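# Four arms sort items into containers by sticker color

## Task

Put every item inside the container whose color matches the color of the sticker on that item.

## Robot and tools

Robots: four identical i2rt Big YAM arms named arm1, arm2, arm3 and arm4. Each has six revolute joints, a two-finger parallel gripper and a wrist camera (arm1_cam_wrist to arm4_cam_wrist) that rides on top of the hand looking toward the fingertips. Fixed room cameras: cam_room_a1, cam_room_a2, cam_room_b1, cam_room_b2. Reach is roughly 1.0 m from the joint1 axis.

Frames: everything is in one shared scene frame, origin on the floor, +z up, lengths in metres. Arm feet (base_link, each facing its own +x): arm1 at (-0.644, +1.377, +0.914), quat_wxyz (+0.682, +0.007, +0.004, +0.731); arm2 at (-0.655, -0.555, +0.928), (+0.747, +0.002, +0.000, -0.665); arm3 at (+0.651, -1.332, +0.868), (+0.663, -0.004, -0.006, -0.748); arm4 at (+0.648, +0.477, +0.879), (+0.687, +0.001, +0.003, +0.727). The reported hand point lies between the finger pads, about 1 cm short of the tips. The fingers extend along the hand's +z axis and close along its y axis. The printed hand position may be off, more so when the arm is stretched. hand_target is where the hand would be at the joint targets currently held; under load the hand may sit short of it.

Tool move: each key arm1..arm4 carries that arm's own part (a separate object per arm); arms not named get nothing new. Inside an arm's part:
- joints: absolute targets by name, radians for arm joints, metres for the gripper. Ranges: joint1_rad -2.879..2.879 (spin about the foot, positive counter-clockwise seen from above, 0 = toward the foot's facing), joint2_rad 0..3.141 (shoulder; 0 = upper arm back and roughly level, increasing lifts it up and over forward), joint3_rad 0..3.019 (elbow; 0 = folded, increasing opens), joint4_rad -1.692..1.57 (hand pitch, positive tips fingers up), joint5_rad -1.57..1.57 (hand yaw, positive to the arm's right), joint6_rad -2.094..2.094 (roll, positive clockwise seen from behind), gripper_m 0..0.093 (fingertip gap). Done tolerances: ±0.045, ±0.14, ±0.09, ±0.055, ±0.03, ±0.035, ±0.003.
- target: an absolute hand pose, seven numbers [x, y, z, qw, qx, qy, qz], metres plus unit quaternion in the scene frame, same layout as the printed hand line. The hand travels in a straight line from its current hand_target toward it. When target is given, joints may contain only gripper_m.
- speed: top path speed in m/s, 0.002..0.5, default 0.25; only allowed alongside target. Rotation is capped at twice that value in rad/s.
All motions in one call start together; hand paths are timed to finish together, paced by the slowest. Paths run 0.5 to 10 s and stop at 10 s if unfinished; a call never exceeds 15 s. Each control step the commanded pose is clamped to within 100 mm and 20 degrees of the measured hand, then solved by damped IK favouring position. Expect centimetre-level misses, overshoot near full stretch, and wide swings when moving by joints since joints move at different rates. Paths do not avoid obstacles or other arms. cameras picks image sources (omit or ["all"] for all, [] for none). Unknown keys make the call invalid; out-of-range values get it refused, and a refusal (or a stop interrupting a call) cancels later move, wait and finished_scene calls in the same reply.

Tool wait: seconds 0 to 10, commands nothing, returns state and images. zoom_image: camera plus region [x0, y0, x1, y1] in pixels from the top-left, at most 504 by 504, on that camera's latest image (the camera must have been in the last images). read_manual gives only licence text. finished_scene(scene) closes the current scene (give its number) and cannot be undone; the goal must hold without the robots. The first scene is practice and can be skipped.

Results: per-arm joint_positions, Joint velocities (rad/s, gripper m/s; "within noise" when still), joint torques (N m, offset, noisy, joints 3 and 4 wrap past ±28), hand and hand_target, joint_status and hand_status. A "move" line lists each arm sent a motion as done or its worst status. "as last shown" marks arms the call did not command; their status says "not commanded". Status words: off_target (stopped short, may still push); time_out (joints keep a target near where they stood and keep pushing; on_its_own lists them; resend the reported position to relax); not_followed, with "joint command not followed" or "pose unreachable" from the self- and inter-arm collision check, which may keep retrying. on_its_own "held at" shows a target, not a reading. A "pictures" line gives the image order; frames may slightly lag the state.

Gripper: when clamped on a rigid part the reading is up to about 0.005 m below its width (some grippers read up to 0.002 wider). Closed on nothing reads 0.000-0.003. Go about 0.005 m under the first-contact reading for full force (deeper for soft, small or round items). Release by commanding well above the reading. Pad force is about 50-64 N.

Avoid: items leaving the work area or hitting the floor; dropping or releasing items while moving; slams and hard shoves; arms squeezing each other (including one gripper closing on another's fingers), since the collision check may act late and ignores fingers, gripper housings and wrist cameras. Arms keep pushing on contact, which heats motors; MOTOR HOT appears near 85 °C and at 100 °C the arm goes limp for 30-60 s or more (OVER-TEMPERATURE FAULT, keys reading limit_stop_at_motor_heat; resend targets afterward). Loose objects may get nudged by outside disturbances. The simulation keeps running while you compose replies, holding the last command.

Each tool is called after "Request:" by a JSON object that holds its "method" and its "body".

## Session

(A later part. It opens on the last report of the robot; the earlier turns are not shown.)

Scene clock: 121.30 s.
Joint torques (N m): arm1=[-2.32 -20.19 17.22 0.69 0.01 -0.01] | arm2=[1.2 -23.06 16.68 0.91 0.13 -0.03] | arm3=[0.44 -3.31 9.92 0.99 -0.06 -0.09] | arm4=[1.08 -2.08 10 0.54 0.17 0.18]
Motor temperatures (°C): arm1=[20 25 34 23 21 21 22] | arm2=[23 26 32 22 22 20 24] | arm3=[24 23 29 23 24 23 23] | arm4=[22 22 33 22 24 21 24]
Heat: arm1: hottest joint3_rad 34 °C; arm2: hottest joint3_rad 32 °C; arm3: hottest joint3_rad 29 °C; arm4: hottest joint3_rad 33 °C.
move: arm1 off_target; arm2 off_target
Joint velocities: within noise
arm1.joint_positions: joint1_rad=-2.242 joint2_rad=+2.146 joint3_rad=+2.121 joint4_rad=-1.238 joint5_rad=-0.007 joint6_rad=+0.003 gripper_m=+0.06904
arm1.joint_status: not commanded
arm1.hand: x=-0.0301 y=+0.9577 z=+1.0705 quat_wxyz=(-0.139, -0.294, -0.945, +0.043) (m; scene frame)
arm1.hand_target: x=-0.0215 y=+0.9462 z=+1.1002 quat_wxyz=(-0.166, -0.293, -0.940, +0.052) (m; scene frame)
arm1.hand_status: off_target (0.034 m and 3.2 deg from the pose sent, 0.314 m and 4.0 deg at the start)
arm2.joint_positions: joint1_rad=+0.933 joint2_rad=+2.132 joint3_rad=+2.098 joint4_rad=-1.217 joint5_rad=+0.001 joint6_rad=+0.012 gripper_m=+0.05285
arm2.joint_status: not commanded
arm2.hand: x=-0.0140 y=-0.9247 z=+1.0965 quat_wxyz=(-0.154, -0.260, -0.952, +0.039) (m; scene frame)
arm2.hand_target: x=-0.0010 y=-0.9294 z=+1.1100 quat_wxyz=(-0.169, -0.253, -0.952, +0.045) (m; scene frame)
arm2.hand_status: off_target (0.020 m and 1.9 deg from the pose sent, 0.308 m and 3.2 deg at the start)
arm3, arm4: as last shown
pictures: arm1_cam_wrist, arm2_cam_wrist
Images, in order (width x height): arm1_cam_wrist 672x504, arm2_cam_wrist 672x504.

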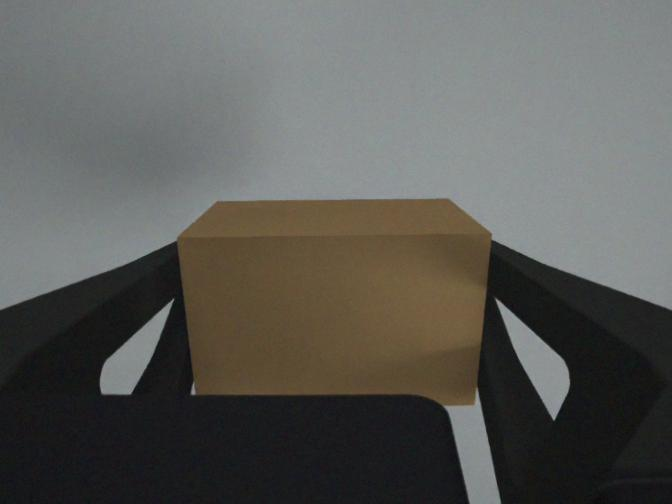

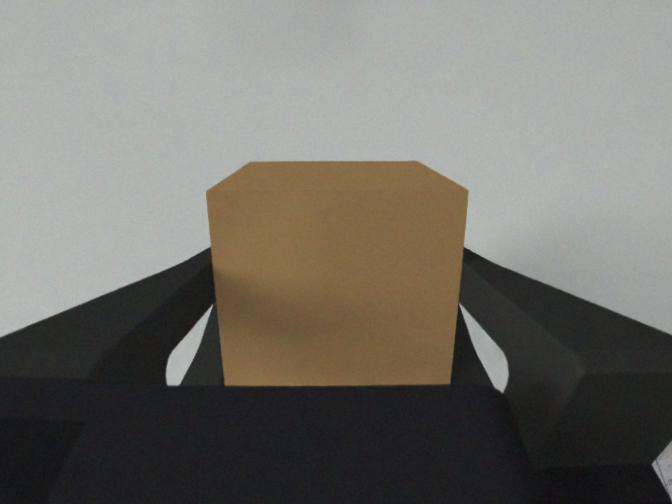

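Request:
{"method": "move", "body": {"arm1": {"target":[-0.02,0.945,1.035,0.1657,0.2937,0.94,-0.0518],"speed":0.15}, "arm2": {"target":[0.0,-0.93,1.045,0.1678,0.2532,0.9517,-0.0446],"speed":0.15}, "cameras": []}}

Request:
{"method": "move", "body": {"arm1": {"target":[-0.02,0.945,1.003,0.1657,0.2937,0.94,-0.0518],"speed":0.06}, "arm2": {"target":[0.0,-0.93,1.008,0.1678,0.2532,0.9517,-0.0446],"speed":0.06}, "cameras": ["arm1_cam_wrist","arm2_cam_wrist"]}}

Scene clock: 126.63 s.
Joint torques (N m): arm1=[-2.08 -19.66 11.59 1.55 0.07 -0.01] | arm2=[1.03 -22.95 10.89 2.19 0.11 -0.04] | arm3=[0.56 -3.43 9.91 1.02 -0.06 -0.11] | arm4=[1.03 -2.43 9.98 0.62 0.14 0.13]
Motor temperatures (°C): arm1=[20 25 34 23 21 21 22] | arm2=[23 26 33 22 22 20 24] | arm3=[24 23 29 23 24 23 23] | arm4=[22 22 33 22 24 21 24]
Heat: arm1: hottest joint3_rad 34 °C; arm2: hottest joint3_rad 33 °C; arm3: hottest joint3_rad 29 °C; arm4: hottest joint3_rad 33 °C.
move: arm1 done; arm2 off_target
Joint velocities: within noise
arm1.joint_positions: joint1_rad=-2.242 joint2_rad=+2.161 joint3_rad=+2.041 joint4_rad=-1.106 joint5_rad=-0.007 joint6_rad=+0.003 gripper_m=+0.06904
arm1.joint_status: not commanded
arm1.hand: x=-0.0222 y=+0.9520 z=+1.0334 quat_wxyz=(-0.157, -0.293, -0.942, +0.048) (m; scene frame)
arm1.hand_target: x=-0.0200 y=+0.9452 z=+1.0352 quat_wxyz=(-0.166, -0.294, -0.940, +0.052) (m; scene frame)
arm1.hand_status: done (0.008 m and 1.1 deg from the pose sent, 0.039 m and 3.2 deg at the start)
arm2.joint_positions: joint1_rad=+0.933 joint2_rad=+2.146 joint3_rad=+2.029 joint4_rad=-1.092 joint5_rad=+0.001 joint6_rad=+0.012 gripper_m=+0.05285
arm2.joint_status: not commanded
arm2.hand: x=-0.0041 y=-0.9303 z=+1.0648 quat_wxyz=(-0.174, -0.259, -0.949, +0.044) (m; scene frame)
arm2.hand_target: x=-0.0006 y=-0.9297 z=+1.0452 quat_wxyz=(-0.168, -0.253, -0.952, +0.045) (m; scene frame)
arm2.hand_status: off_target (0.020 m and 1.1 deg from the pose sent, 0.054 m and 1.9 deg at the start)
arm3, arm4: as last shown
pictures: none
No camera images: "cameras" was empty.

Scene clock: 127.83 s.
Joint torques (N m): arm1=[-2.2 -18.2 10.93 1.52 0 -0.03] | arm2=[1.03 -22.48 10.4 2.25 0.11 -0.04] | arm3=[0.67 -3.43 9.89 1.02 -0.06 -0.1] | arm4=[1.26 -2.08 10 0.53 0.16 0.13]
Motor temperatures (°C): arm1=[20 25 34 23 21 21 22] | arm2=[23 26 33 22 22 20 24] | arm3=[24 23 29 23 24 23 23] | arm4=[22 22 33 22 24 21 24]
Heat: arm1: hottest joint3_rad 34 °C; arm2: hottest joint3_rad 33 °C; arm3: hottest joint3_rad 29 °C; arm4: hottest joint3_rad 33 °C.
move: arm1 off_target; arm2 off_target
Joint velocities: within noise
arm1.joint_positions: joint1_rad=-2.242 joint2_rad=+2.163 joint3_rad=+1.993 joint4_rad=-1.033 joint5_rad=-0.007 joint6_rad=+0.003 gripper_m=+0.06904
arm1.joint_status: not commanded
arm1.hand: x=-0.0199 y=+0.9503 z=+1.0161 quat_wxyz=(-0.168, -0.292, -0.940, +0.052) (m; scene frame)
arm1.hand_target: x=-0.0202 y=+0.9453 z=+1.0030 quat_wxyz=(-0.166, -0.294, -0.940, +0.052) (m; scene frame)
arm1.hand_status: off_target (0.014 m and 0.3 deg from the pose sent, 0.031 m and 1.1 deg at the start)
arm2.joint_positions: joint1_rad=+0.933 joint2_rad=+2.161 joint3_rad=+1.972 joint4_rad=-1.010 joint5_rad=+0.001 joint6_rad=+0.012 gripper_m=+0.05285
arm2.joint_status: not commanded
arm2.hand: x=-0.0022 y=-0.9313 z=+1.0344 quat_wxyz=(-0.179, -0.259, -0.948, +0.045) (m; scene frame)
arm2.hand_target: x=-0.0009 y=-0.9296 z=+1.0083 quat_wxyz=(-0.168, -0.253, -0.952, +0.044) (m; scene frame)
arm2.hand_status: off_target (0.027 m and 1.5 deg from the pose sent, 0.057 m and 1.1 deg at the start)
arm3, arm4: as last shown
pictures: arm1_cam_wrist, arm2_cam_wrist
Images, in order (width x height): arm1_cam_wrist 672x504, arm2_cam_wrist 672x504.

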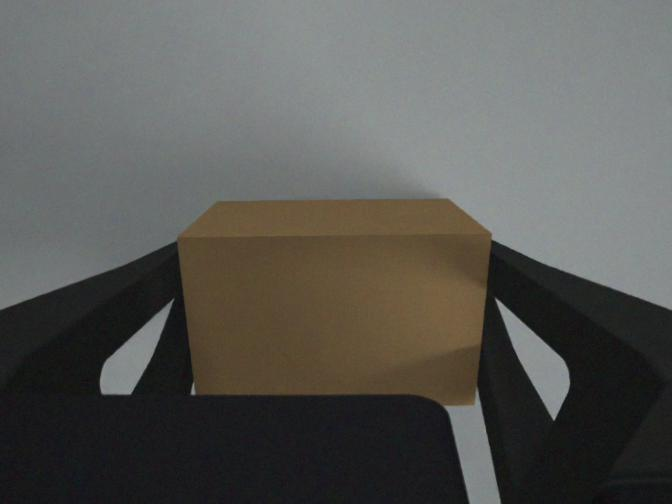

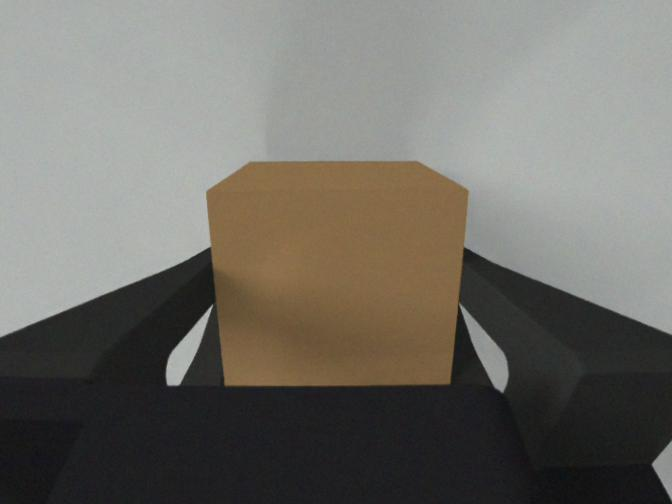

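Request:
{"method": "move", "body": {"arm1": {"target":[-0.02,0.945,0.997,0.1657,0.2937,0.94,-0.0518],"speed":0.06}, "arm2": {"target":[0.0,-0.93,0.988,0.1678,0.2532,0.9517,-0.0446],"speed":0.06}, "cameras": []}}

Scene clock: 131.83 s.
Joint torques (N m): arm1=[-2.55 -18.61 10.33 1.77 0.01 0] | arm2=[1.08 -21.54 9.54 2.33 0.08 -0.05] | arm3=[0.56 -3.43 9.96 1.02 -0.06 -0.09] | arm4=[1.03 -2.49 9.96 0.64 0.16 0.16]
Motor temperatures (°C): arm1=[20 25 34 23 21 21 22] | arm2=[23 26 33 22 22 20 24] | arm3=[24 23 29 23 24 23 23] | arm4=[22 22 33 22 24 21 24]
Heat: arm1: hottest joint3_rad 34 °C; arm2: hottest joint3_rad 33 °C; arm3: hottest joint3_rad 29 °C; arm4: hottest joint3_rad 33 °C.
move: arm1 off_target; arm2 off_target
Joint velocities: within noise
arm1.joint_positions: joint1_rad=-2.242 joint2_rad=+2.163 joint3_rad=+1.990 joint4_rad=-1.024 joint5_rad=-0.007 joint6_rad=+0.003 gripper_m=+0.06904
arm1.joint_status: not commanded
arm1.hand: x=-0.0188 y=+0.9496 z=+1.0155 quat_wxyz=(-0.171, -0.292, -0.939, +0.053) (m; scene frame)
arm1.hand_target: x=-0.0203 y=+0.9455 z=+0.9971 quat_wxyz=(-0.166, -0.294, -0.940, +0.052) (m; scene frame)
arm1.hand_status: off_target (0.019 m and 0.7 deg from the pose sent, 0.020 m and 0.3 deg at the start)
arm2.joint_positions: joint1_rad=+0.933 joint2_rad=+2.163 joint3_rad=+1.952 joint4_rad=-0.968 joint5_rad=+0.002 joint6_rad=+0.012 gripper_m=+0.05285
arm2.joint_status: not commanded
arm2.hand: x=+0.0008 y=-0.9331 z=+1.0277 quat_wxyz=(-0.189, -0.259, -0.946, +0.048) (m; scene frame)
arm2.hand_target: x=-0.0016 y=-0.9292 z=+0.9889 quat_wxyz=(-0.168, -0.253, -0.952, +0.044) (m; scene frame)
arm2.hand_status: off_target (0.040 m and 2.6 deg from the pose sent, 0.047 m and 1.5 deg at the start)
arm3, arm4: as last shown
pictures: none
No camera images: "cameras" was empty.

Request:
{"method": "move", "body": {"arm1": {"target":[-0.02,0.945,1.012,0.1657,0.2937,0.94,-0.0518],"joints":{"gripper_m":0.078}}, "arm2": {"target":[0.0,-0.93,1.012,0.1678,0.2532,0.9517,-0.0446],"joints":{"gripper_m":0.062}}, "cameras": []}}

Request:
{"method": "move", "body": {"arm1": {"joints":{"gripper_m":0.093}}, "arm2": {"joints":{"gripper_m":0.093}}, "cameras": ["arm1_cam_wrist","arm2_cam_wrist"]}}

Scene clock: 136.33 s.
Joint torques (N m): arm1=[-2.84 -18.9 13.05 0.65 -0.03 0.02] | arm2=[1.03 -22.71 13.05 0.94 0.08 -0.04] | arm3=[0.5 -3.37 9.96 1.02 -0.07 -0.11] | arm4=[1.03 -2.2 9.94 0.59 0.15 0.16]
Motor temperatures (°C): arm1=[20 26 34 23 21 21 22] | arm2=[23 26 33 22 22 20 24] | arm3=[24 23 30 23 24 23 23] | arm4=[22 22 33 22 24 21 24]
Heat: arm1: hottest joint3_rad 34 °C; arm2: hottest joint3_rad 33 °C; arm3: hottest joint3_rad 30 °C; arm4: hottest joint3_rad 33 °C.
move: arm1 done; arm2 off_target
Joint velocities: within noise
arm1.joint_positions: joint1_rad=-2.242 joint2_rad=+2.164 joint3_rad=+1.985 joint4_rad=-1.028 joint5_rad=-0.007 joint6_rad=+0.003 gripper_m=+0.07796
arm1.joint_status: all done
arm1.hand: x=-0.0211 y=+0.9511 z=+1.0116 quat_wxyz=(-0.166, -0.292, -0.940, +0.051) (m; scene frame)
arm1.hand_target: x=-0.0200 y=+0.9452 z=+1.0120 quat_wxyz=(-0.166, -0.294, -0.940, +0.052) (m; scene frame)
arm1.hand_status: done (0.006 m and 0.2 deg from the pose sent, 0.006 m and 0.7 deg at the start)
arm2.joint_positions: joint1_rad=+0.933 joint2_rad=+2.163 joint3_rad=+1.947 joint4_rad=-0.986 joint5_rad=+0.002 joint6_rad=+0.012 gripper_m=+0.06193
arm2.joint_status: all done
arm2.hand: x=-0.0042 y=-0.9302 z=+1.0234 quat_wxyz=(-0.177, -0.259, -0.948, +0.045) (m; scene frame)
arm2.hand_target: x=-0.0003 y=-0.9299 z=+1.0122 quat_wxyz=(-0.168, -0.253, -0.952, +0.045) (m; scene frame)
arm2.hand_status: off_target (0.012 m and 1.4 deg from the pose sent, 0.016 m and 2.6 deg at the start)
arm3, arm4: as last shown
pictures: none
No camera images: "cameras" was empty.

Scene clock: 136.87 s.
Joint torques (N m): arm1=[-2.96 -19.19 12.94 0.47 0.02 -0.02] | arm2=[1.14 -22.71 13.08 0.94 0.08 -0.03] | arm3=[0.62 -3.37 9.92 0.99 -0.06 -0.11] | arm4=[0.79 -2.32 10.03 0.58 0.16 0.15]
Motor temperatures (°C): arm1=[20 26 34 23 21 21 22] | arm2=[23 26 33 22 22 20 24] | arm3=[24 23 30 23 24 23 23] | arm4=[22 22 33 22 24 21 24]
Heat: arm1: hottest joint3_rad 34 °C; arm2: hottest joint3_rad 33 °C; arm3: hottest joint3_rad 30 °C; arm4: hottest joint3_rad 33 °C.
move: arm1 done; arm2 done
Joint velocities: within noise
arm1.joint_positions: joint1_rad=-2.242 joint2_rad=+2.164 joint3_rad=+1.985 joint4_rad=-1.028 joint5_rad=-0.007 joint6_rad=+0.003 gripper_m=+0.09294
arm1.joint_status: all done
arm1.hand: x=-0.0211 y=+0.9511 z=+1.0116 quat_wxyz=(-0.166, -0.292, -0.940, +0.051) (m; scene frame)
arm1.hand_target: x=-0.0200 y=+0.9452 z=+1.0120 quat_wxyz=(-0.166, -0.294, -0.940, +0.052) (m; scene frame)
arm1.hand_status: not commanded
arm2.joint_positions: joint1_rad=+0.933 joint2_rad=+2.163 joint3_rad=+1.947 joint4_rad=-0.986 joint5_rad=+0.002 joint6_rad=+0.012 gripper_m=+0.09290
arm2.joint_status: all done
arm2.hand: x=-0.0042 y=-0.9302 z=+1.0234 quat_wxyz=(-0.177, -0.259, -0.948, +0.045) (m; scene frame)
arm2.hand_target: x=-0.0003 y=-0.9299 z=+1.0122 quat_wxyz=(-0.168, -0.253, -0.952, +0.045) (m; scene frame)
arm2.hand_status: not commanded
arm3, arm4: as last shown
pictures: arm1_cam_wrist, arm2_cam_wrist
Images, in order (width x height): arm1_cam_wrist 672x504, arm2_cam_wrist 672x504.

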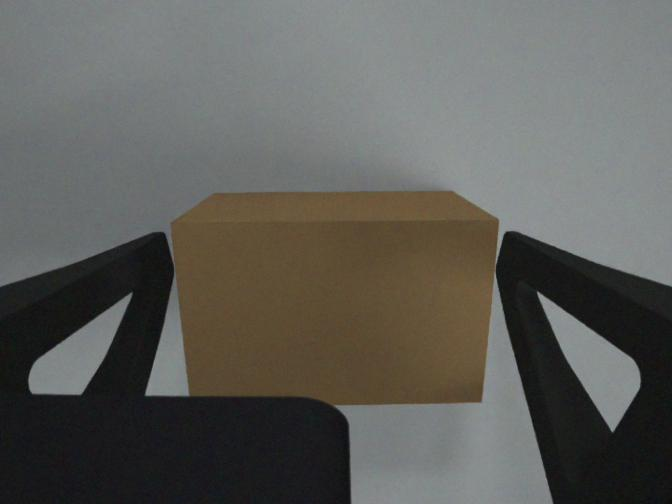

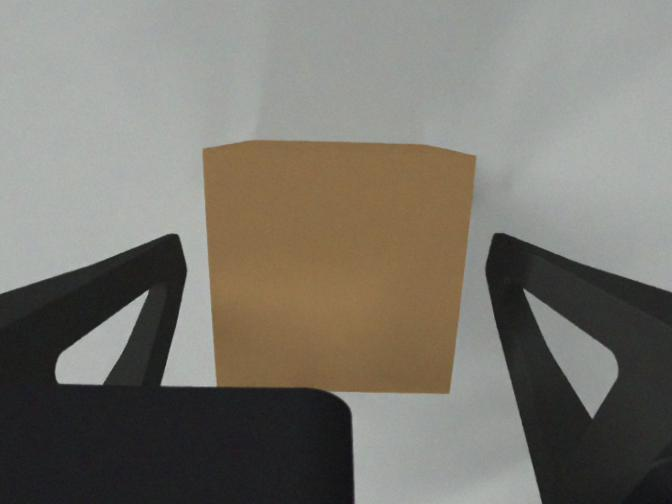

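Request:
{"method": "move", "body": {"arm1": {"target":[-0.05,0.9655,1.09,0.1657,0.2937,0.94,-0.0518],"speed":0.2}, "arm2": {"target":[-0.035,-0.911,1.1,0.1678,0.2532,0.9517,-0.0446],"speed":0.2}, "cameras": ["arm1_cam_wrist","arm2_cam_wrist"]}}

Request:
{"method": "move", "body": {"arm1": {"target":[-0.266,1.115,1.17,0.1657,0.2937,0.94,-0.0518],"speed":0.5}, "arm2": {"target":[-0.256,-0.784,1.17,0.1678,0.2532,0.9517,-0.0446],"speed":0.5}, "arm3": {"target":[0.226,-1.07,1.18,0.0591,-0.9392,0.2666,0.2082],"speed":0.5}, "arm4": {"target":[0.24,0.758,1.18,0.0658,-0.9301,0.2968,0.2062],"speed":0.5}, "cameras": []}}

Request:
{"method": "move", "body": {"arm1": {"joints":{"joint2_rad":0.8,"joint3_rad":1.3,"joint4_rad":-1.5}}, "arm2": {"joints":{"joint2_rad":0.8,"joint3_rad":1.3,"joint4_rad":-1.5}}, "arm3": {"target":[0.0,-0.955,1.095,0.0591,-0.9392,0.2666,0.2082],"speed":0.4}, "arm4": {"target":[-0.01,0.965,1.08,0.0658,-0.9301,0.2968,0.2062],"speed":0.4}, "cameras": ["arm3_cam_wrist","arm4_cam_wrist"]}}

Scene clock: 149.87 s.
Joint torques (N m): arm1=[-1.96 -18.9 11.92 0.57 0.03 -0.05] | arm2=[0.97 -22.07 10.56 0.96 0.07 -0.05] | arm3=[0.56 -3.43 9.91 0.99 -0.06 -0.1] | arm4=[0.85 -2.02 10.02 0.57 0.13 0.13]
Motor temperatures (°C): arm1=[20 25 35 23 21 21 22] | arm2=[23 27 33 22 22 20 23] | arm3=[24 23 30 23 24 23 23] | arm4=[22 22 33 22 24 21 24]
Heat: arm1: hottest joint3_rad 35 °C; arm2: hottest joint3_rad 33 °C; arm3: hottest joint3_rad 30 °C; arm4: hottest joint3_rad 33 °C.
move: arm1 done; arm2 off_target
Joint velocities: within noise
arm1.joint_positions: joint1_rad=-2.242 joint2_rad=+2.034 joint3_rad=+1.963 joint4_rad=-1.138 joint5_rad=-0.007 joint6_rad=+0.003 gripper_m=+0.09294
arm1.joint_status: not commanded
arm1.hand: x=-0.0472 y=+0.9697 z=+1.0857 quat_wxyz=(-0.165, -0.292, -0.940, +0.051) (m; scene frame)
arm1.hand_target: x=-0.0500 y=+0.9657 z=+1.0899 quat_wxyz=(-0.166, -0.294, -0.940, +0.052) (m; scene frame)
arm1.hand_status: done (0.007 m and 0.2 deg from the pose sent, 0.085 m and 0.2 deg at the start)
arm2.joint_positions: joint1_rad=+0.933 joint2_rad=+2.013 joint3_rad=+1.942 joint4_rad=-1.113 joint5_rad=+0.002 joint6_rad=+0.012 gripper_m=+0.09290
arm2.joint_status: not commanded
arm2.hand: x=-0.0320 y=-0.9146 z=+1.1169 quat_wxyz=(-0.186, -0.259, -0.947, +0.048) (m; scene frame)
arm2.hand_target: x=-0.0351 y=-0.9110 z=+1.1003 quat_wxyz=(-0.168, -0.253, -0.952, +0.045) (m; scene frame)
arm2.hand_status: off_target (0.018 m and 2.3 deg from the pose sent, 0.085 m and 1.3 deg at the start)
arm3.joint_positions: joint1_rad=-1.990 joint2_rad=+0.807 joint3_rad=+1.289 joint4_rad=-1.395 joint5_rad=+0.002 joint6_rad=+0.005 gripper_m=+0.09306
arm3.joint_status: not commanded
arm3.hand: x=+0.3955 y=-1.1721 z=+1.2989 quat_wxyz=(+0.080, -0.912, +0.257, +0.310) (m; scene frame)
arm3.hand_target: x=+0.3993 y=-1.1712 z=+1.3051 quat_wxyz=(+0.083, -0.910, +0.258, +0.315) (m; scene frame)
arm3.hand_status: not commanded
arm4.joint_positions: joint1_rad=+0.898 joint2_rad=+0.798 joint3_rad=+1.278 joint4_rad=-1.389 joint5_rad=-0.002 joint6_rad=-0.011 gripper_m=+0.09311
arm4.joint_status: not commanded
arm4.hand: x=+0.4086 y=+0.6500 z=+1.3114 quat_wxyz=(-0.097, +0.902, -0.282, -0.311) (m; scene frame)
arm4.hand_target: x=+0.4094 y=+0.6491 z=+1.3197 quat_wxyz=(-0.097, +0.899, -0.286, -0.315) (m; scene frame)
arm4.hand_status: not commanded
pictures: arm1_cam_wrist, arm2_cam_wrist
Images, in order (width x height): arm1_cam_wrist 672x504, arm2_cam_wrist 672x504.

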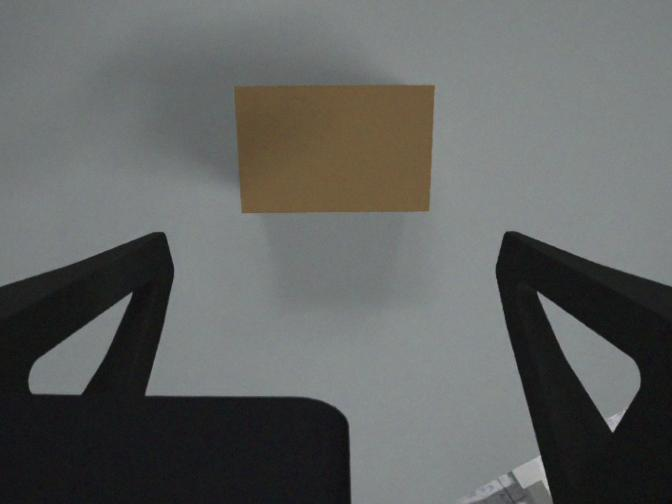

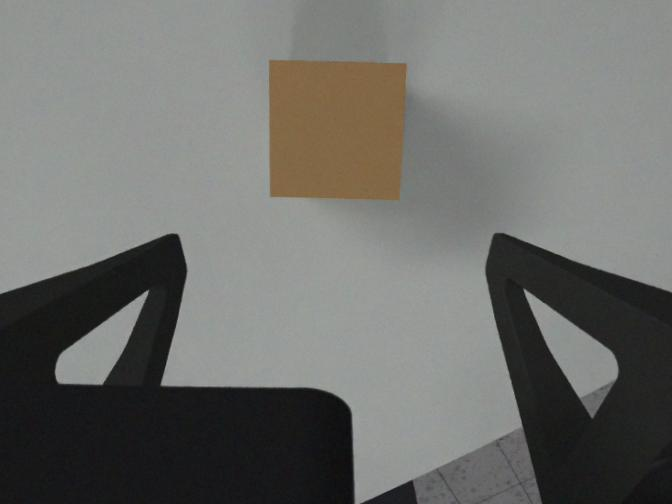

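Scene clock: 151.37 s.
Joint torques (N m): arm1=[-2.67 -7.36 11.63 0.47 -0.01 -0.02] | arm2=[1.26 -10.29 10.39 1.06 0.11 -0.02] | arm3=[1.44 -13.45 13.72 1.13 0.11 -0.01] | arm4=[1.55 -13.39 12.48 0.92 0.21 0.17]
Motor temperatures (°C): arm1=[20 25 35 23 21 21 22] | arm2=[23 27 33 22 22 20 23] | arm3=[24 23 30 23 24 23 23] | arm4=[22 22 34 22 24 21 24]
Heat: arm1: hottest joint3_rad 35 °C; arm2: hottest joint3_rad 33 °C; arm3: hottest joint3_rad 30 °C; arm4: hottest joint3_rad 34 °C.
move: arm1 done; arm2 off_target; arm3 off_target; arm4 off_target
Joint velocities: within noise
arm1.joint_positions: joint1_rad=-2.242 joint2_rad=+1.299 joint3_rad=+1.243 joint4_rad=-1.143 joint5_rad=-0.008 joint6_rad=+0.003 gripper_m=+0.09294
arm1.joint_status: not commanded
arm1.hand: x=-0.2631 y=+1.1188 z=+1.1707 quat_wxyz=(-0.170, -0.292, -0.940, +0.052) (m; scene frame)
arm1.hand_target: x=-0.2659 y=+1.1151 z=+1.1701 quat_wxyz=(-0.166, -0.294, -0.940, +0.052) (m; scene frame)
arm1.hand_status: done (0.005 m and 0.6 deg from the pose sent, 0.276 m and 0.2 deg at the start)
arm2.joint_positions: joint1_rad=+0.933 joint2_rad=+1.307 joint3_rad=+1.229 joint4_rad=-1.102 joint5_rad=+0.002 joint6_rad=+0.012 gripper_m=+0.09290
arm2.joint_status: not commanded
arm2.hand: x=-0.2543 y=-0.7874 z=+1.1850 quat_wxyz=(-0.188, -0.259, -0.946, +0.048) (m; scene frame)
arm2.hand_target: x=-0.2562 y=-0.7839 z=+1.1704 quat_wxyz=(-0.168, -0.253, -0.952, +0.045) (m; scene frame)
arm2.hand_status: off_target (0.015 m and 2.5 deg from the pose sent, 0.265 m and 2.3 deg at the start)
arm3.joint_positions: joint1_rad=-1.990 joint2_rad=+1.361 joint3_rad=+1.369 joint4_rad=-1.197 joint5_rad=+0.014 joint6_rad=+0.005 gripper_m=+0.09306
arm3.joint_status: not commanded
arm3.hand: x=+0.2376 y=-1.0771 z=+1.1537 quat_wxyz=(+0.050, -0.946, +0.266, +0.179) (m; scene frame)
arm3.hand_target: x=+0.2271 y=-1.0708 z=+1.1800 quat_wxyz=(+0.059, -0.939, +0.266, +0.208) (m; scene frame)
arm3.hand_status: off_target (0.030 m and 3.6 deg from the pose sent, 0.231 m and 12.3 deg at the start)
arm4.joint_positions: joint1_rad=+0.914 joint2_rad=+1.366 joint3_rad=+1.332 joint4_rad=-1.169 joint5_rad=+0.011 joint6_rad=+0.006 gripper_m=+0.09311
arm4.joint_status: not commanded
arm4.hand: x=+0.2533 y=+0.7525 z=+1.1528 quat_wxyz=(-0.056, +0.938, -0.295, -0.175) (m; scene frame)
arm4.hand_target: x=+0.2411 y=+0.7571 z=+1.1801 quat_wxyz=(-0.065, +0.930, -0.297, -0.206) (m; scene frame)
arm4.hand_status: off_target (0.031 m and 3.9 deg from the pose sent, 0.239 m and 13.1 deg at the start)
pictures: none
No camera images: "cameras" was empty.

Scene clock: 153.30 s.
Joint torques (N m): arm1=[-2.61 0.32 13.29 0.87 -0.05 -0.04] | arm2=[1.26 -2.43 12.6 1.33 0.11 -0.03] | arm3=[2.49 -24.18 14.19 0.4 0.13 0.02] | arm4=[0.62 -26.81 12.67 0.34 -0.04 -0.07]
Motor temperatures (°C): arm1=[20 25 35 23 21 21 22] | arm2=[23 27 34 22 22 20 23] | arm3=[24 23 30 23 24 23 23] | arm4=[22 22 34 22 24 21 24]
Heat: arm1: hottest joint3_rad 35 °C; arm2: hottest joint3_rad 34 °C; arm3: hottest joint3_rad 30 °C; arm4: hottest joint3_rad 34 °C.
move: arm1 done; arm2 done; arm3 off_target; arm4 done
Joint velocities: within noise
arm1.joint_positions: joint1_rad=-2.242 joint2_rad=+0.798 joint3_rad=+1.269 joint4_rad=-1.492 joint5_rad=-0.008 joint6_rad=+0.003 gripper_m=+0.09294
arm1.joint_status: all done
arm1.hand: x=-0.4104 y=+1.2213 z=+1.3227 quat_wxyz=(-0.253, -0.286, -0.921, +0.078) (m; scene frame)
arm1.hand_target: x=-0.4117 y=+1.2190 z=+1.3357 quat_wxyz=(-0.262, -0.286, -0.918, +0.082) (m; scene frame)
arm1.hand_status: not commanded
arm2.joint_positions: joint1_rad=+0.933 joint2_rad=+0.794 joint3_rad=+1.275 joint4_rad=-1.488 joint5_rad=+0.002 joint6_rad=+0.012 gripper_m=+0.09290
arm2.joint_status: all done
arm2.hand: x=-0.4178 y=-0.6942 z=+1.3453 quat_wxyz=(-0.269, -0.254, -0.926, +0.069) (m; scene frame)
arm2.hand_target: x=-0.4174 y=-0.6933 z=+1.3536 quat_wxyz=(-0.272, -0.247, -0.927, +0.072) (m; scene frame)
arm2.hand_status: not commanded
arm3.joint_positions: joint1_rad=-1.978 joint2_rad=+2.061 joint3_rad=+2.075 joint4_rad=-1.181 joint5_rad=+0.024 joint6_rad=+0.023 gripper_m=+0.09306
arm3.joint_status: not commanded
arm3.hand: x=+0.0151 y=-0.9527 z=+1.0733 quat_wxyz=(+0.055, -0.943, +0.270, +0.189) (m; scene frame)
arm3.hand_target: x=+0.0012 y=-0.9556 z=+1.0950 quat_wxyz=(+0.059, -0.939, +0.267, +0.209) (m; scene frame)
arm3.hand_status: off_target (0.026 m and 2.3 deg from the pose sent, 0.274 m and 3.5 deg at the start)
arm4.joint_positions: joint1_rad=+0.883 joint2_rad=+2.340 joint3_rad=+2.515 joint4_rad=-1.322 joint5_rad=+0.001 joint6_rad=-0.006 gripper_m=+0.09311
arm4.joint_status: not commanded
arm4.hand: x=-0.0056 y=+0.9576 z=+1.0785 quat_wxyz=(-0.064, +0.930, -0.301, -0.202) (m; scene frame)
arm4.hand_target: x=-0.0095 y=+0.9647 z=+1.0798 quat_wxyz=(-0.066, +0.930, -0.297, -0.207) (m; scene frame)
arm4.hand_status: done (0.009 m and 0.8 deg from the pose sent, 0.346 m and 3.8 deg at the start)
pictures: arm3_cam_wrist, arm4_cam_wrist
Images, in order (width x height): arm3_cam_wrist 672x504, arm4_cam_wrist 672x504.

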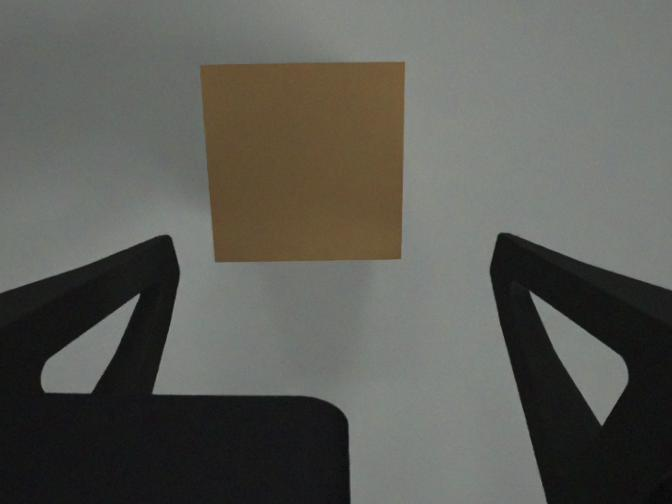

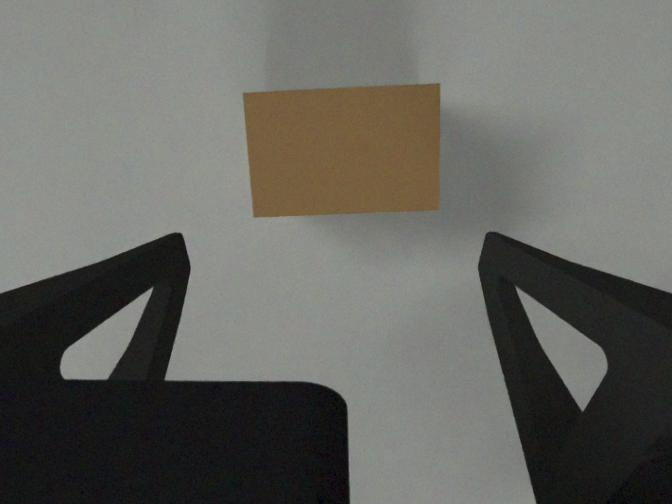

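Request:
{"method": "move", "body": {"arm3": {"target":[-0.016,-0.952,1.075,0.0578,-0.9408,0.2609,0.2086]}, "arm4": {"target":[-0.028,0.9765,1.055,0.0701,-0.9287,0.2813,0.2315]}, "cameras": ["arm3_cam_wrist","arm4_cam_wrist"]}}

Scene clock: 180.67 s.
Joint torques (N m): arm1=[-2.43 0.38 13.26 1.02 -0.07 -0.01] | arm2=[1.14 -2.43 12.6 1.36 0.11 -0.03] | arm3=[2.43 -23.82 14.24 1.21 0.03 -0.04] | arm4=[0.67 -26.29 10.92 1.25 -0.05 -0.1]
Motor temperatures (°C): arm1=[20 25 34 23 21 21 22] | arm2=[23 26 35 22 22 20 23] | arm3=[24 26 32 23 24 23 23] | arm4=[22 24 39 22 24 21 24]
Heat: arm1: hottest joint3_rad 34 °C; arm2: hottest joint3_rad 35 °C; arm3: hottest joint3_rad 32 °C; arm4: hottest joint3_rad 39 °C.
move: arm3 off_target; arm4 off_target
Joint velocities: within noise
arm1, arm2: as last shown
arm3.joint_positions: joint1_rad=-1.972 joint2_rad=+2.102 joint3_rad=+2.106 joint4_rad=-1.182 joint5_rad=+0.024 joint6_rad=+0.023 gripper_m=+0.09306
arm3.joint_status: not commanded
arm3.hand: x=+0.0044 y=-0.9516 z=+1.0586 quat_wxyz=(+0.053, -0.944, +0.268, +0.184) (m; scene frame)
arm3.hand_target: x=-0.0145 y=-0.9528 z=+1.0752 quat_wxyz=(+0.058, -0.941, +0.261, +0.209) (m; scene frame)
arm3.hand_status: off_target (0.026 m and 3.0 deg from the pose sent, 0.031 m and 2.5 deg at the start)
arm4.joint_positions: joint1_rad=+0.883 joint2_rad=+2.364 joint3_rad=+2.515 joint4_rad=-1.241 joint5_rad=-0.015 joint6_rad=-0.033 gripper_m=+0.09311
arm4.joint_status: not commanded
arm4.hand: x=-0.0230 y=+0.9669 z=+1.0678 quat_wxyz=(-0.069, +0.928, -0.285, -0.229) (m; scene frame)
arm4.hand_target: x=-0.0273 y=+0.9760 z=+1.0551 quat_wxyz=(-0.070, +0.928, -0.281, -0.232) (m; scene frame)
arm4.hand_status: off_target (0.017 m and 0.5 deg from the pose sent, 0.038 m and 4.2 deg at the start)
pictures: arm3_cam_wrist, arm4_cam_wrist
Images, in order (width x height): arm3_cam_wrist 672x504, arm4_cam_wrist 672x504.

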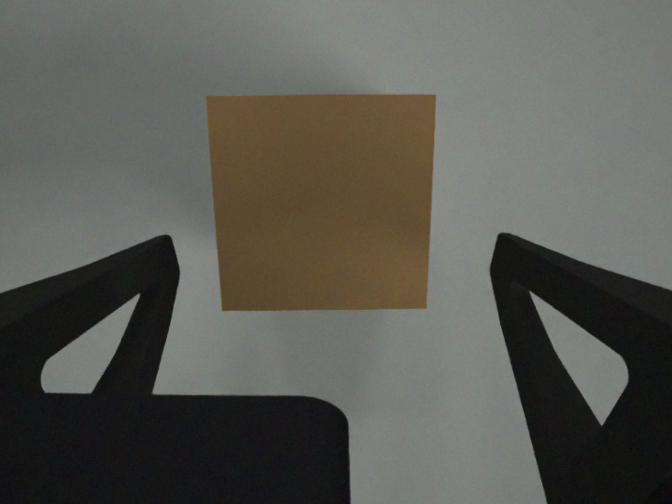

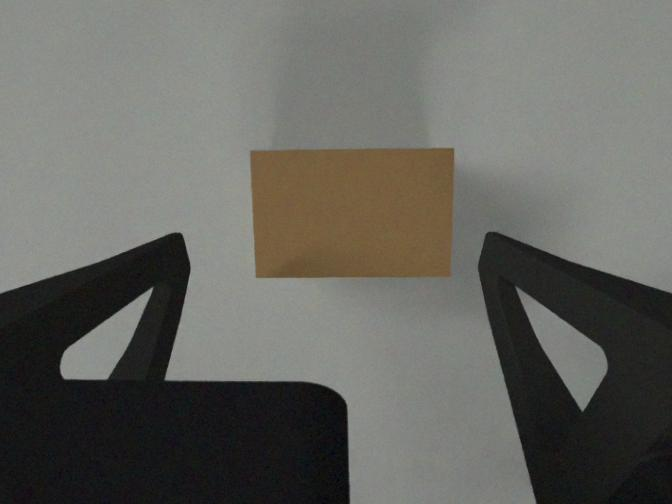

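Request:
{"method": "move", "body": {"arm3": {"target":[-0.016,-0.952,1.018,0.0578,-0.9408,0.2609,0.2086],"speed":0.15}, "arm4": {"target":[-0.0235,0.9825,1.042,0.0701,-0.9287,0.2813,0.2315],"speed":0.15}, "cameras": ["arm3_cam_wrist","arm4_cam_wrist"]}}

Scene clock: 192.47 s.
Joint torques (N m): arm1=[-2.08 0.32 13.29 0.84 -0.02 -0.03] | arm2=[1.2 -2.43 12.6 1.35 0.11 -0.02] | arm3=[2.49 -24.29 9.31 1.44 0.03 -0.04] | arm4=[0.79 -26.87 9.17 1.36 -0.05 -0.08]
Motor temperatures (°C): arm1=[20 25 34 23 21 21 22] | arm2=[23 26 36 22 22 20 23] | arm3=[24 27 32 23 24 23 23] | arm4=[22 27 39 22 24 21 24]
Heat: arm1: hottest joint3_rad 34 °C; arm2: hottest joint3_rad 36 °C; arm3: hottest joint3_rad 32 °C; arm4: hottest joint3_rad 39 °C.
move: arm3 off_target; arm4 off_target
Joint velocities: within noise
arm1, arm2: as last shown
arm3.joint_positions: joint1_rad=-1.972 joint2_rad=+2.117 joint3_rad=+2.034 joint4_rad=-1.043 joint5_rad=+0.024 joint6_rad=+0.023 gripper_m=+0.09306
arm3.joint_status: not commanded
arm3.hand: x=-0.0083 y=-0.9447 z=+1.0266 quat_wxyz=(+0.059, -0.939, +0.267, +0.208) (m; scene frame)
arm3.hand_target: x=-0.0157 y=-0.9520 z=+1.0181 quat_wxyz=(+0.058, -0.941, +0.261, +0.209) (m; scene frame)
arm3.hand_status: off_target (0.014 m and 0.7 deg from the pose sent, 0.045 m and 3.0 deg at the start)
arm4.joint_positions: joint1_rad=+0.872 joint2_rad=+2.364 joint3_rad=+2.493 joint4_rad=-1.206 joint5_rad=-0.020 joint6_rad=-0.042 gripper_m=+0.09311
arm4.joint_status: not commanded
arm4.hand: x=-0.0214 y=+0.9757 z=+1.0609 quat_wxyz=(-0.071, +0.926, -0.285, -0.235) (m; scene frame)
arm4.hand_target: x=-0.0229 y=+0.9820 z=+1.0422 quat_wxyz=(-0.070, +0.929, -0.281, -0.232) (m; scene frame)
arm4.hand_status: off_target (0.020 m and 0.7 deg from the pose sent, 0.030 m and 0.6 deg at the start)
pictures: arm3_cam_wrist, arm4_cam_wrist
Images, in order (width x height): arm3_cam_wrist 672x504, arm4_cam_wrist 672x504.

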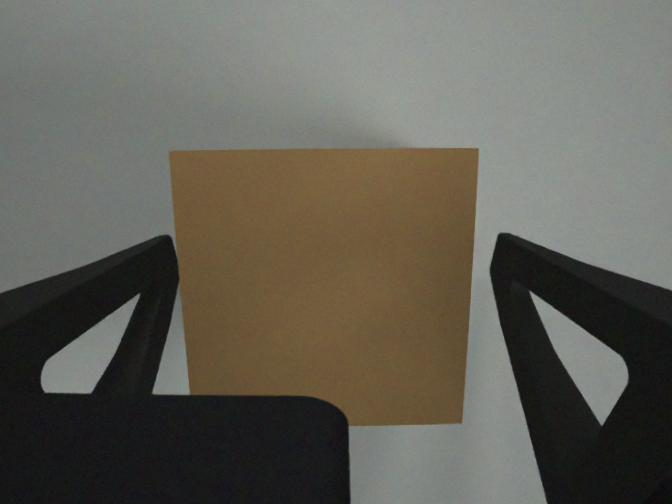

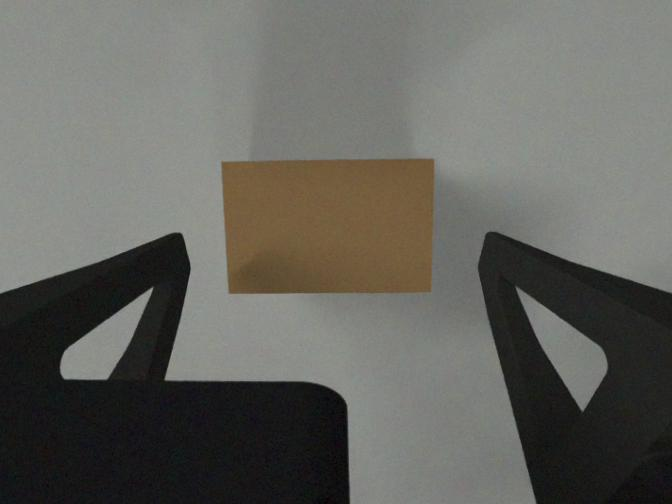

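Request:
{"method": "move", "body": {"arm3": {"target":[-0.0165,-0.9525,1.01,0.0578,-0.9408,0.2609,0.2086],"speed":0.15}, "arm4": {"target":[-0.0255,0.9837,1.006,0.0701,-0.9287,0.2813,0.2315],"speed":0.12}, "cameras": ["arm3_cam_wrist","arm4_cam_wrist"]}}

Scene clock: 199.40 s.
Joint torques (N m): arm1=[-2.9 0.26 13.31 0.94 -0.05 -0.06] | arm2=[1.14 -2.49 12.6 1.36 0.11 -0.03] | arm3=[2.32 -23.88 8.96 1.46 0.05 -0.04] | arm4=[0.67 -27.11 9.35 1.37 -0.07 -0.08]
Motor temperatures (°C): arm1=[20 24 34 23 21 21 21] | arm2=[23 25 36 22 22 20 23] | arm3=[24 27 32 23 24 23 23] | arm4=[22 28 39 22 24 21 24]
Heat: arm1: hottest joint3_rad 34 °C; arm2: hottest joint3_rad 36 °C; arm3: hottest joint3_rad 32 °C; arm4: hottest joint3_rad 39 °C.
move: arm3 off_target; arm4 off_target
Joint velocities: within noise
arm1, arm2: as last shown
arm3.joint_positions: joint1_rad=-1.972 joint2_rad=+2.117 joint3_rad=+2.023 joint4_rad=-1.025 joint5_rad=+0.024 joint6_rad=+0.023 gripper_m=+0.09306
arm3.joint_status: not commanded
arm3.hand: x=-0.0093 y=-0.9442 z=+1.0231 quat_wxyz=(+0.060, -0.938, +0.266, +0.212) (m; scene frame)
arm3.hand_target: x=-0.0161 y=-0.9526 z=+1.0101 quat_wxyz=(+0.058, -0.941, +0.261, +0.208) (m; scene frame)
arm3.hand_status: off_target (0.017 m and 0.8 deg from the pose sent, 0.020 m and 0.7 deg at the start)
arm4.joint_positions: joint1_rad=+0.872 joint2_rad=+2.364 joint3_rad=+2.399 joint4_rad=-1.112 joint5_rad=-0.020 joint6_rad=-0.042 gripper_m=+0.09311
arm4.joint_status: not commanded
arm4.hand: x=-0.0239 y=+0.9773 z=+1.0251 quat_wxyz=(-0.071, +0.927, -0.285, -0.235) (m; scene frame)
arm4.hand_target: x=-0.0249 y=+0.9832 z=+1.0062 quat_wxyz=(-0.070, +0.929, -0.281, -0.232) (m; scene frame)
arm4.hand_status: off_target (0.020 m and 0.6 deg from the pose sent, 0.055 m and 0.7 deg at the start)
pictures: arm3_cam_wrist, arm4_cam_wrist
Images, in order (width x height): arm3_cam_wrist 672x504, arm4_cam_wrist 672x504.

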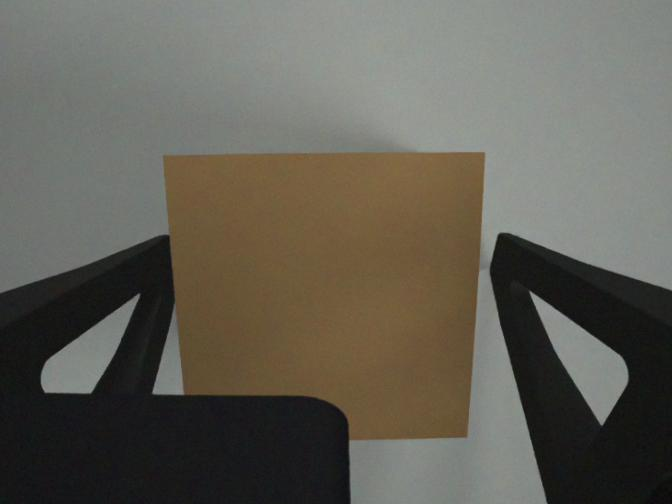

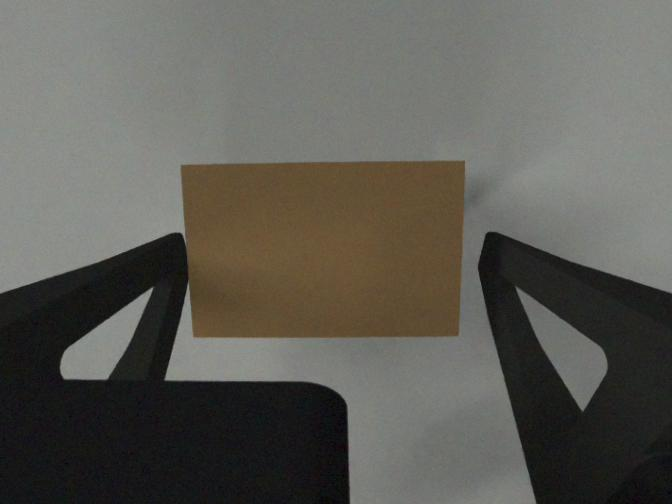

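Request:
{"method": "move", "body": {"arm4": {"target":[-0.0275,0.9765,0.992,0.0701,-0.9287,0.2813,0.2315],"speed":0.12}, "cameras": ["arm4_cam_wrist"]}}

Scene clock: 207.27 s.
Joint torques (N m): arm1=[-2.32 0.67 13.15 0.99 -0.04 -0.02] | arm2=[1.14 -2.43 12.62 1.33 0.11 -0.03] | arm3=[2.49 -24.18 8.95 1.47 0.04 -0.03] | arm4=[1.14 -27.75 8.03 1.36 -0.04 -0.02]
Motor temperatures (°C): arm1=[20 24 34 23 21 21 21] | arm2=[23 25 36 22 22 20 23] | arm3=[24 27 31 23 24 23 23] | arm4=[22 29 37 22 24 21 24]
Heat: arm1: hottest joint3_rad 34 °C; arm2: hottest joint3_rad 36 °C; arm3: hottest joint3_rad 31 °C; arm4: hottest joint3_rad 37 °C.
move: arm4 off_target
Joint velocities: within noise
arm1, arm2, arm3: as last shown
arm4.joint_positions: joint1_rad=+0.873 joint2_rad=+2.364 joint3_rad=+2.361 joint4_rad=-1.067 joint5_rad=-0.016 joint6_rad=-0.043 gripper_m=+0.09310
arm4.joint_status: not commanded
arm4.hand: x=-0.0252 y=+0.9782 z=+1.0111 quat_wxyz=(-0.073, +0.926, -0.285, -0.237) (m; scene frame)
arm4.hand_target: x=-0.0271 y=+0.9762 z=+0.9920 quat_wxyz=(-0.070, +0.929, -0.281, -0.231) (m; scene frame)
arm4.hand_status: off_target (0.019 m and 0.9 deg from the pose sent, 0.033 m and 0.6 deg at the start)
pictures: arm4_cam_wrist
Images, in order (width x height): arm4_cam_wrist 672x504.

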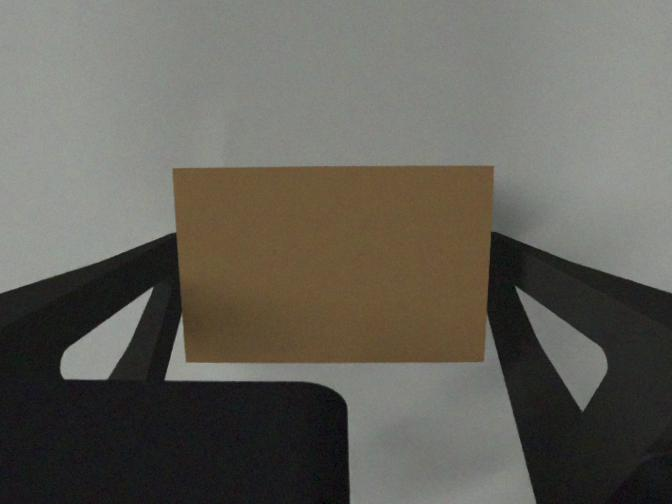

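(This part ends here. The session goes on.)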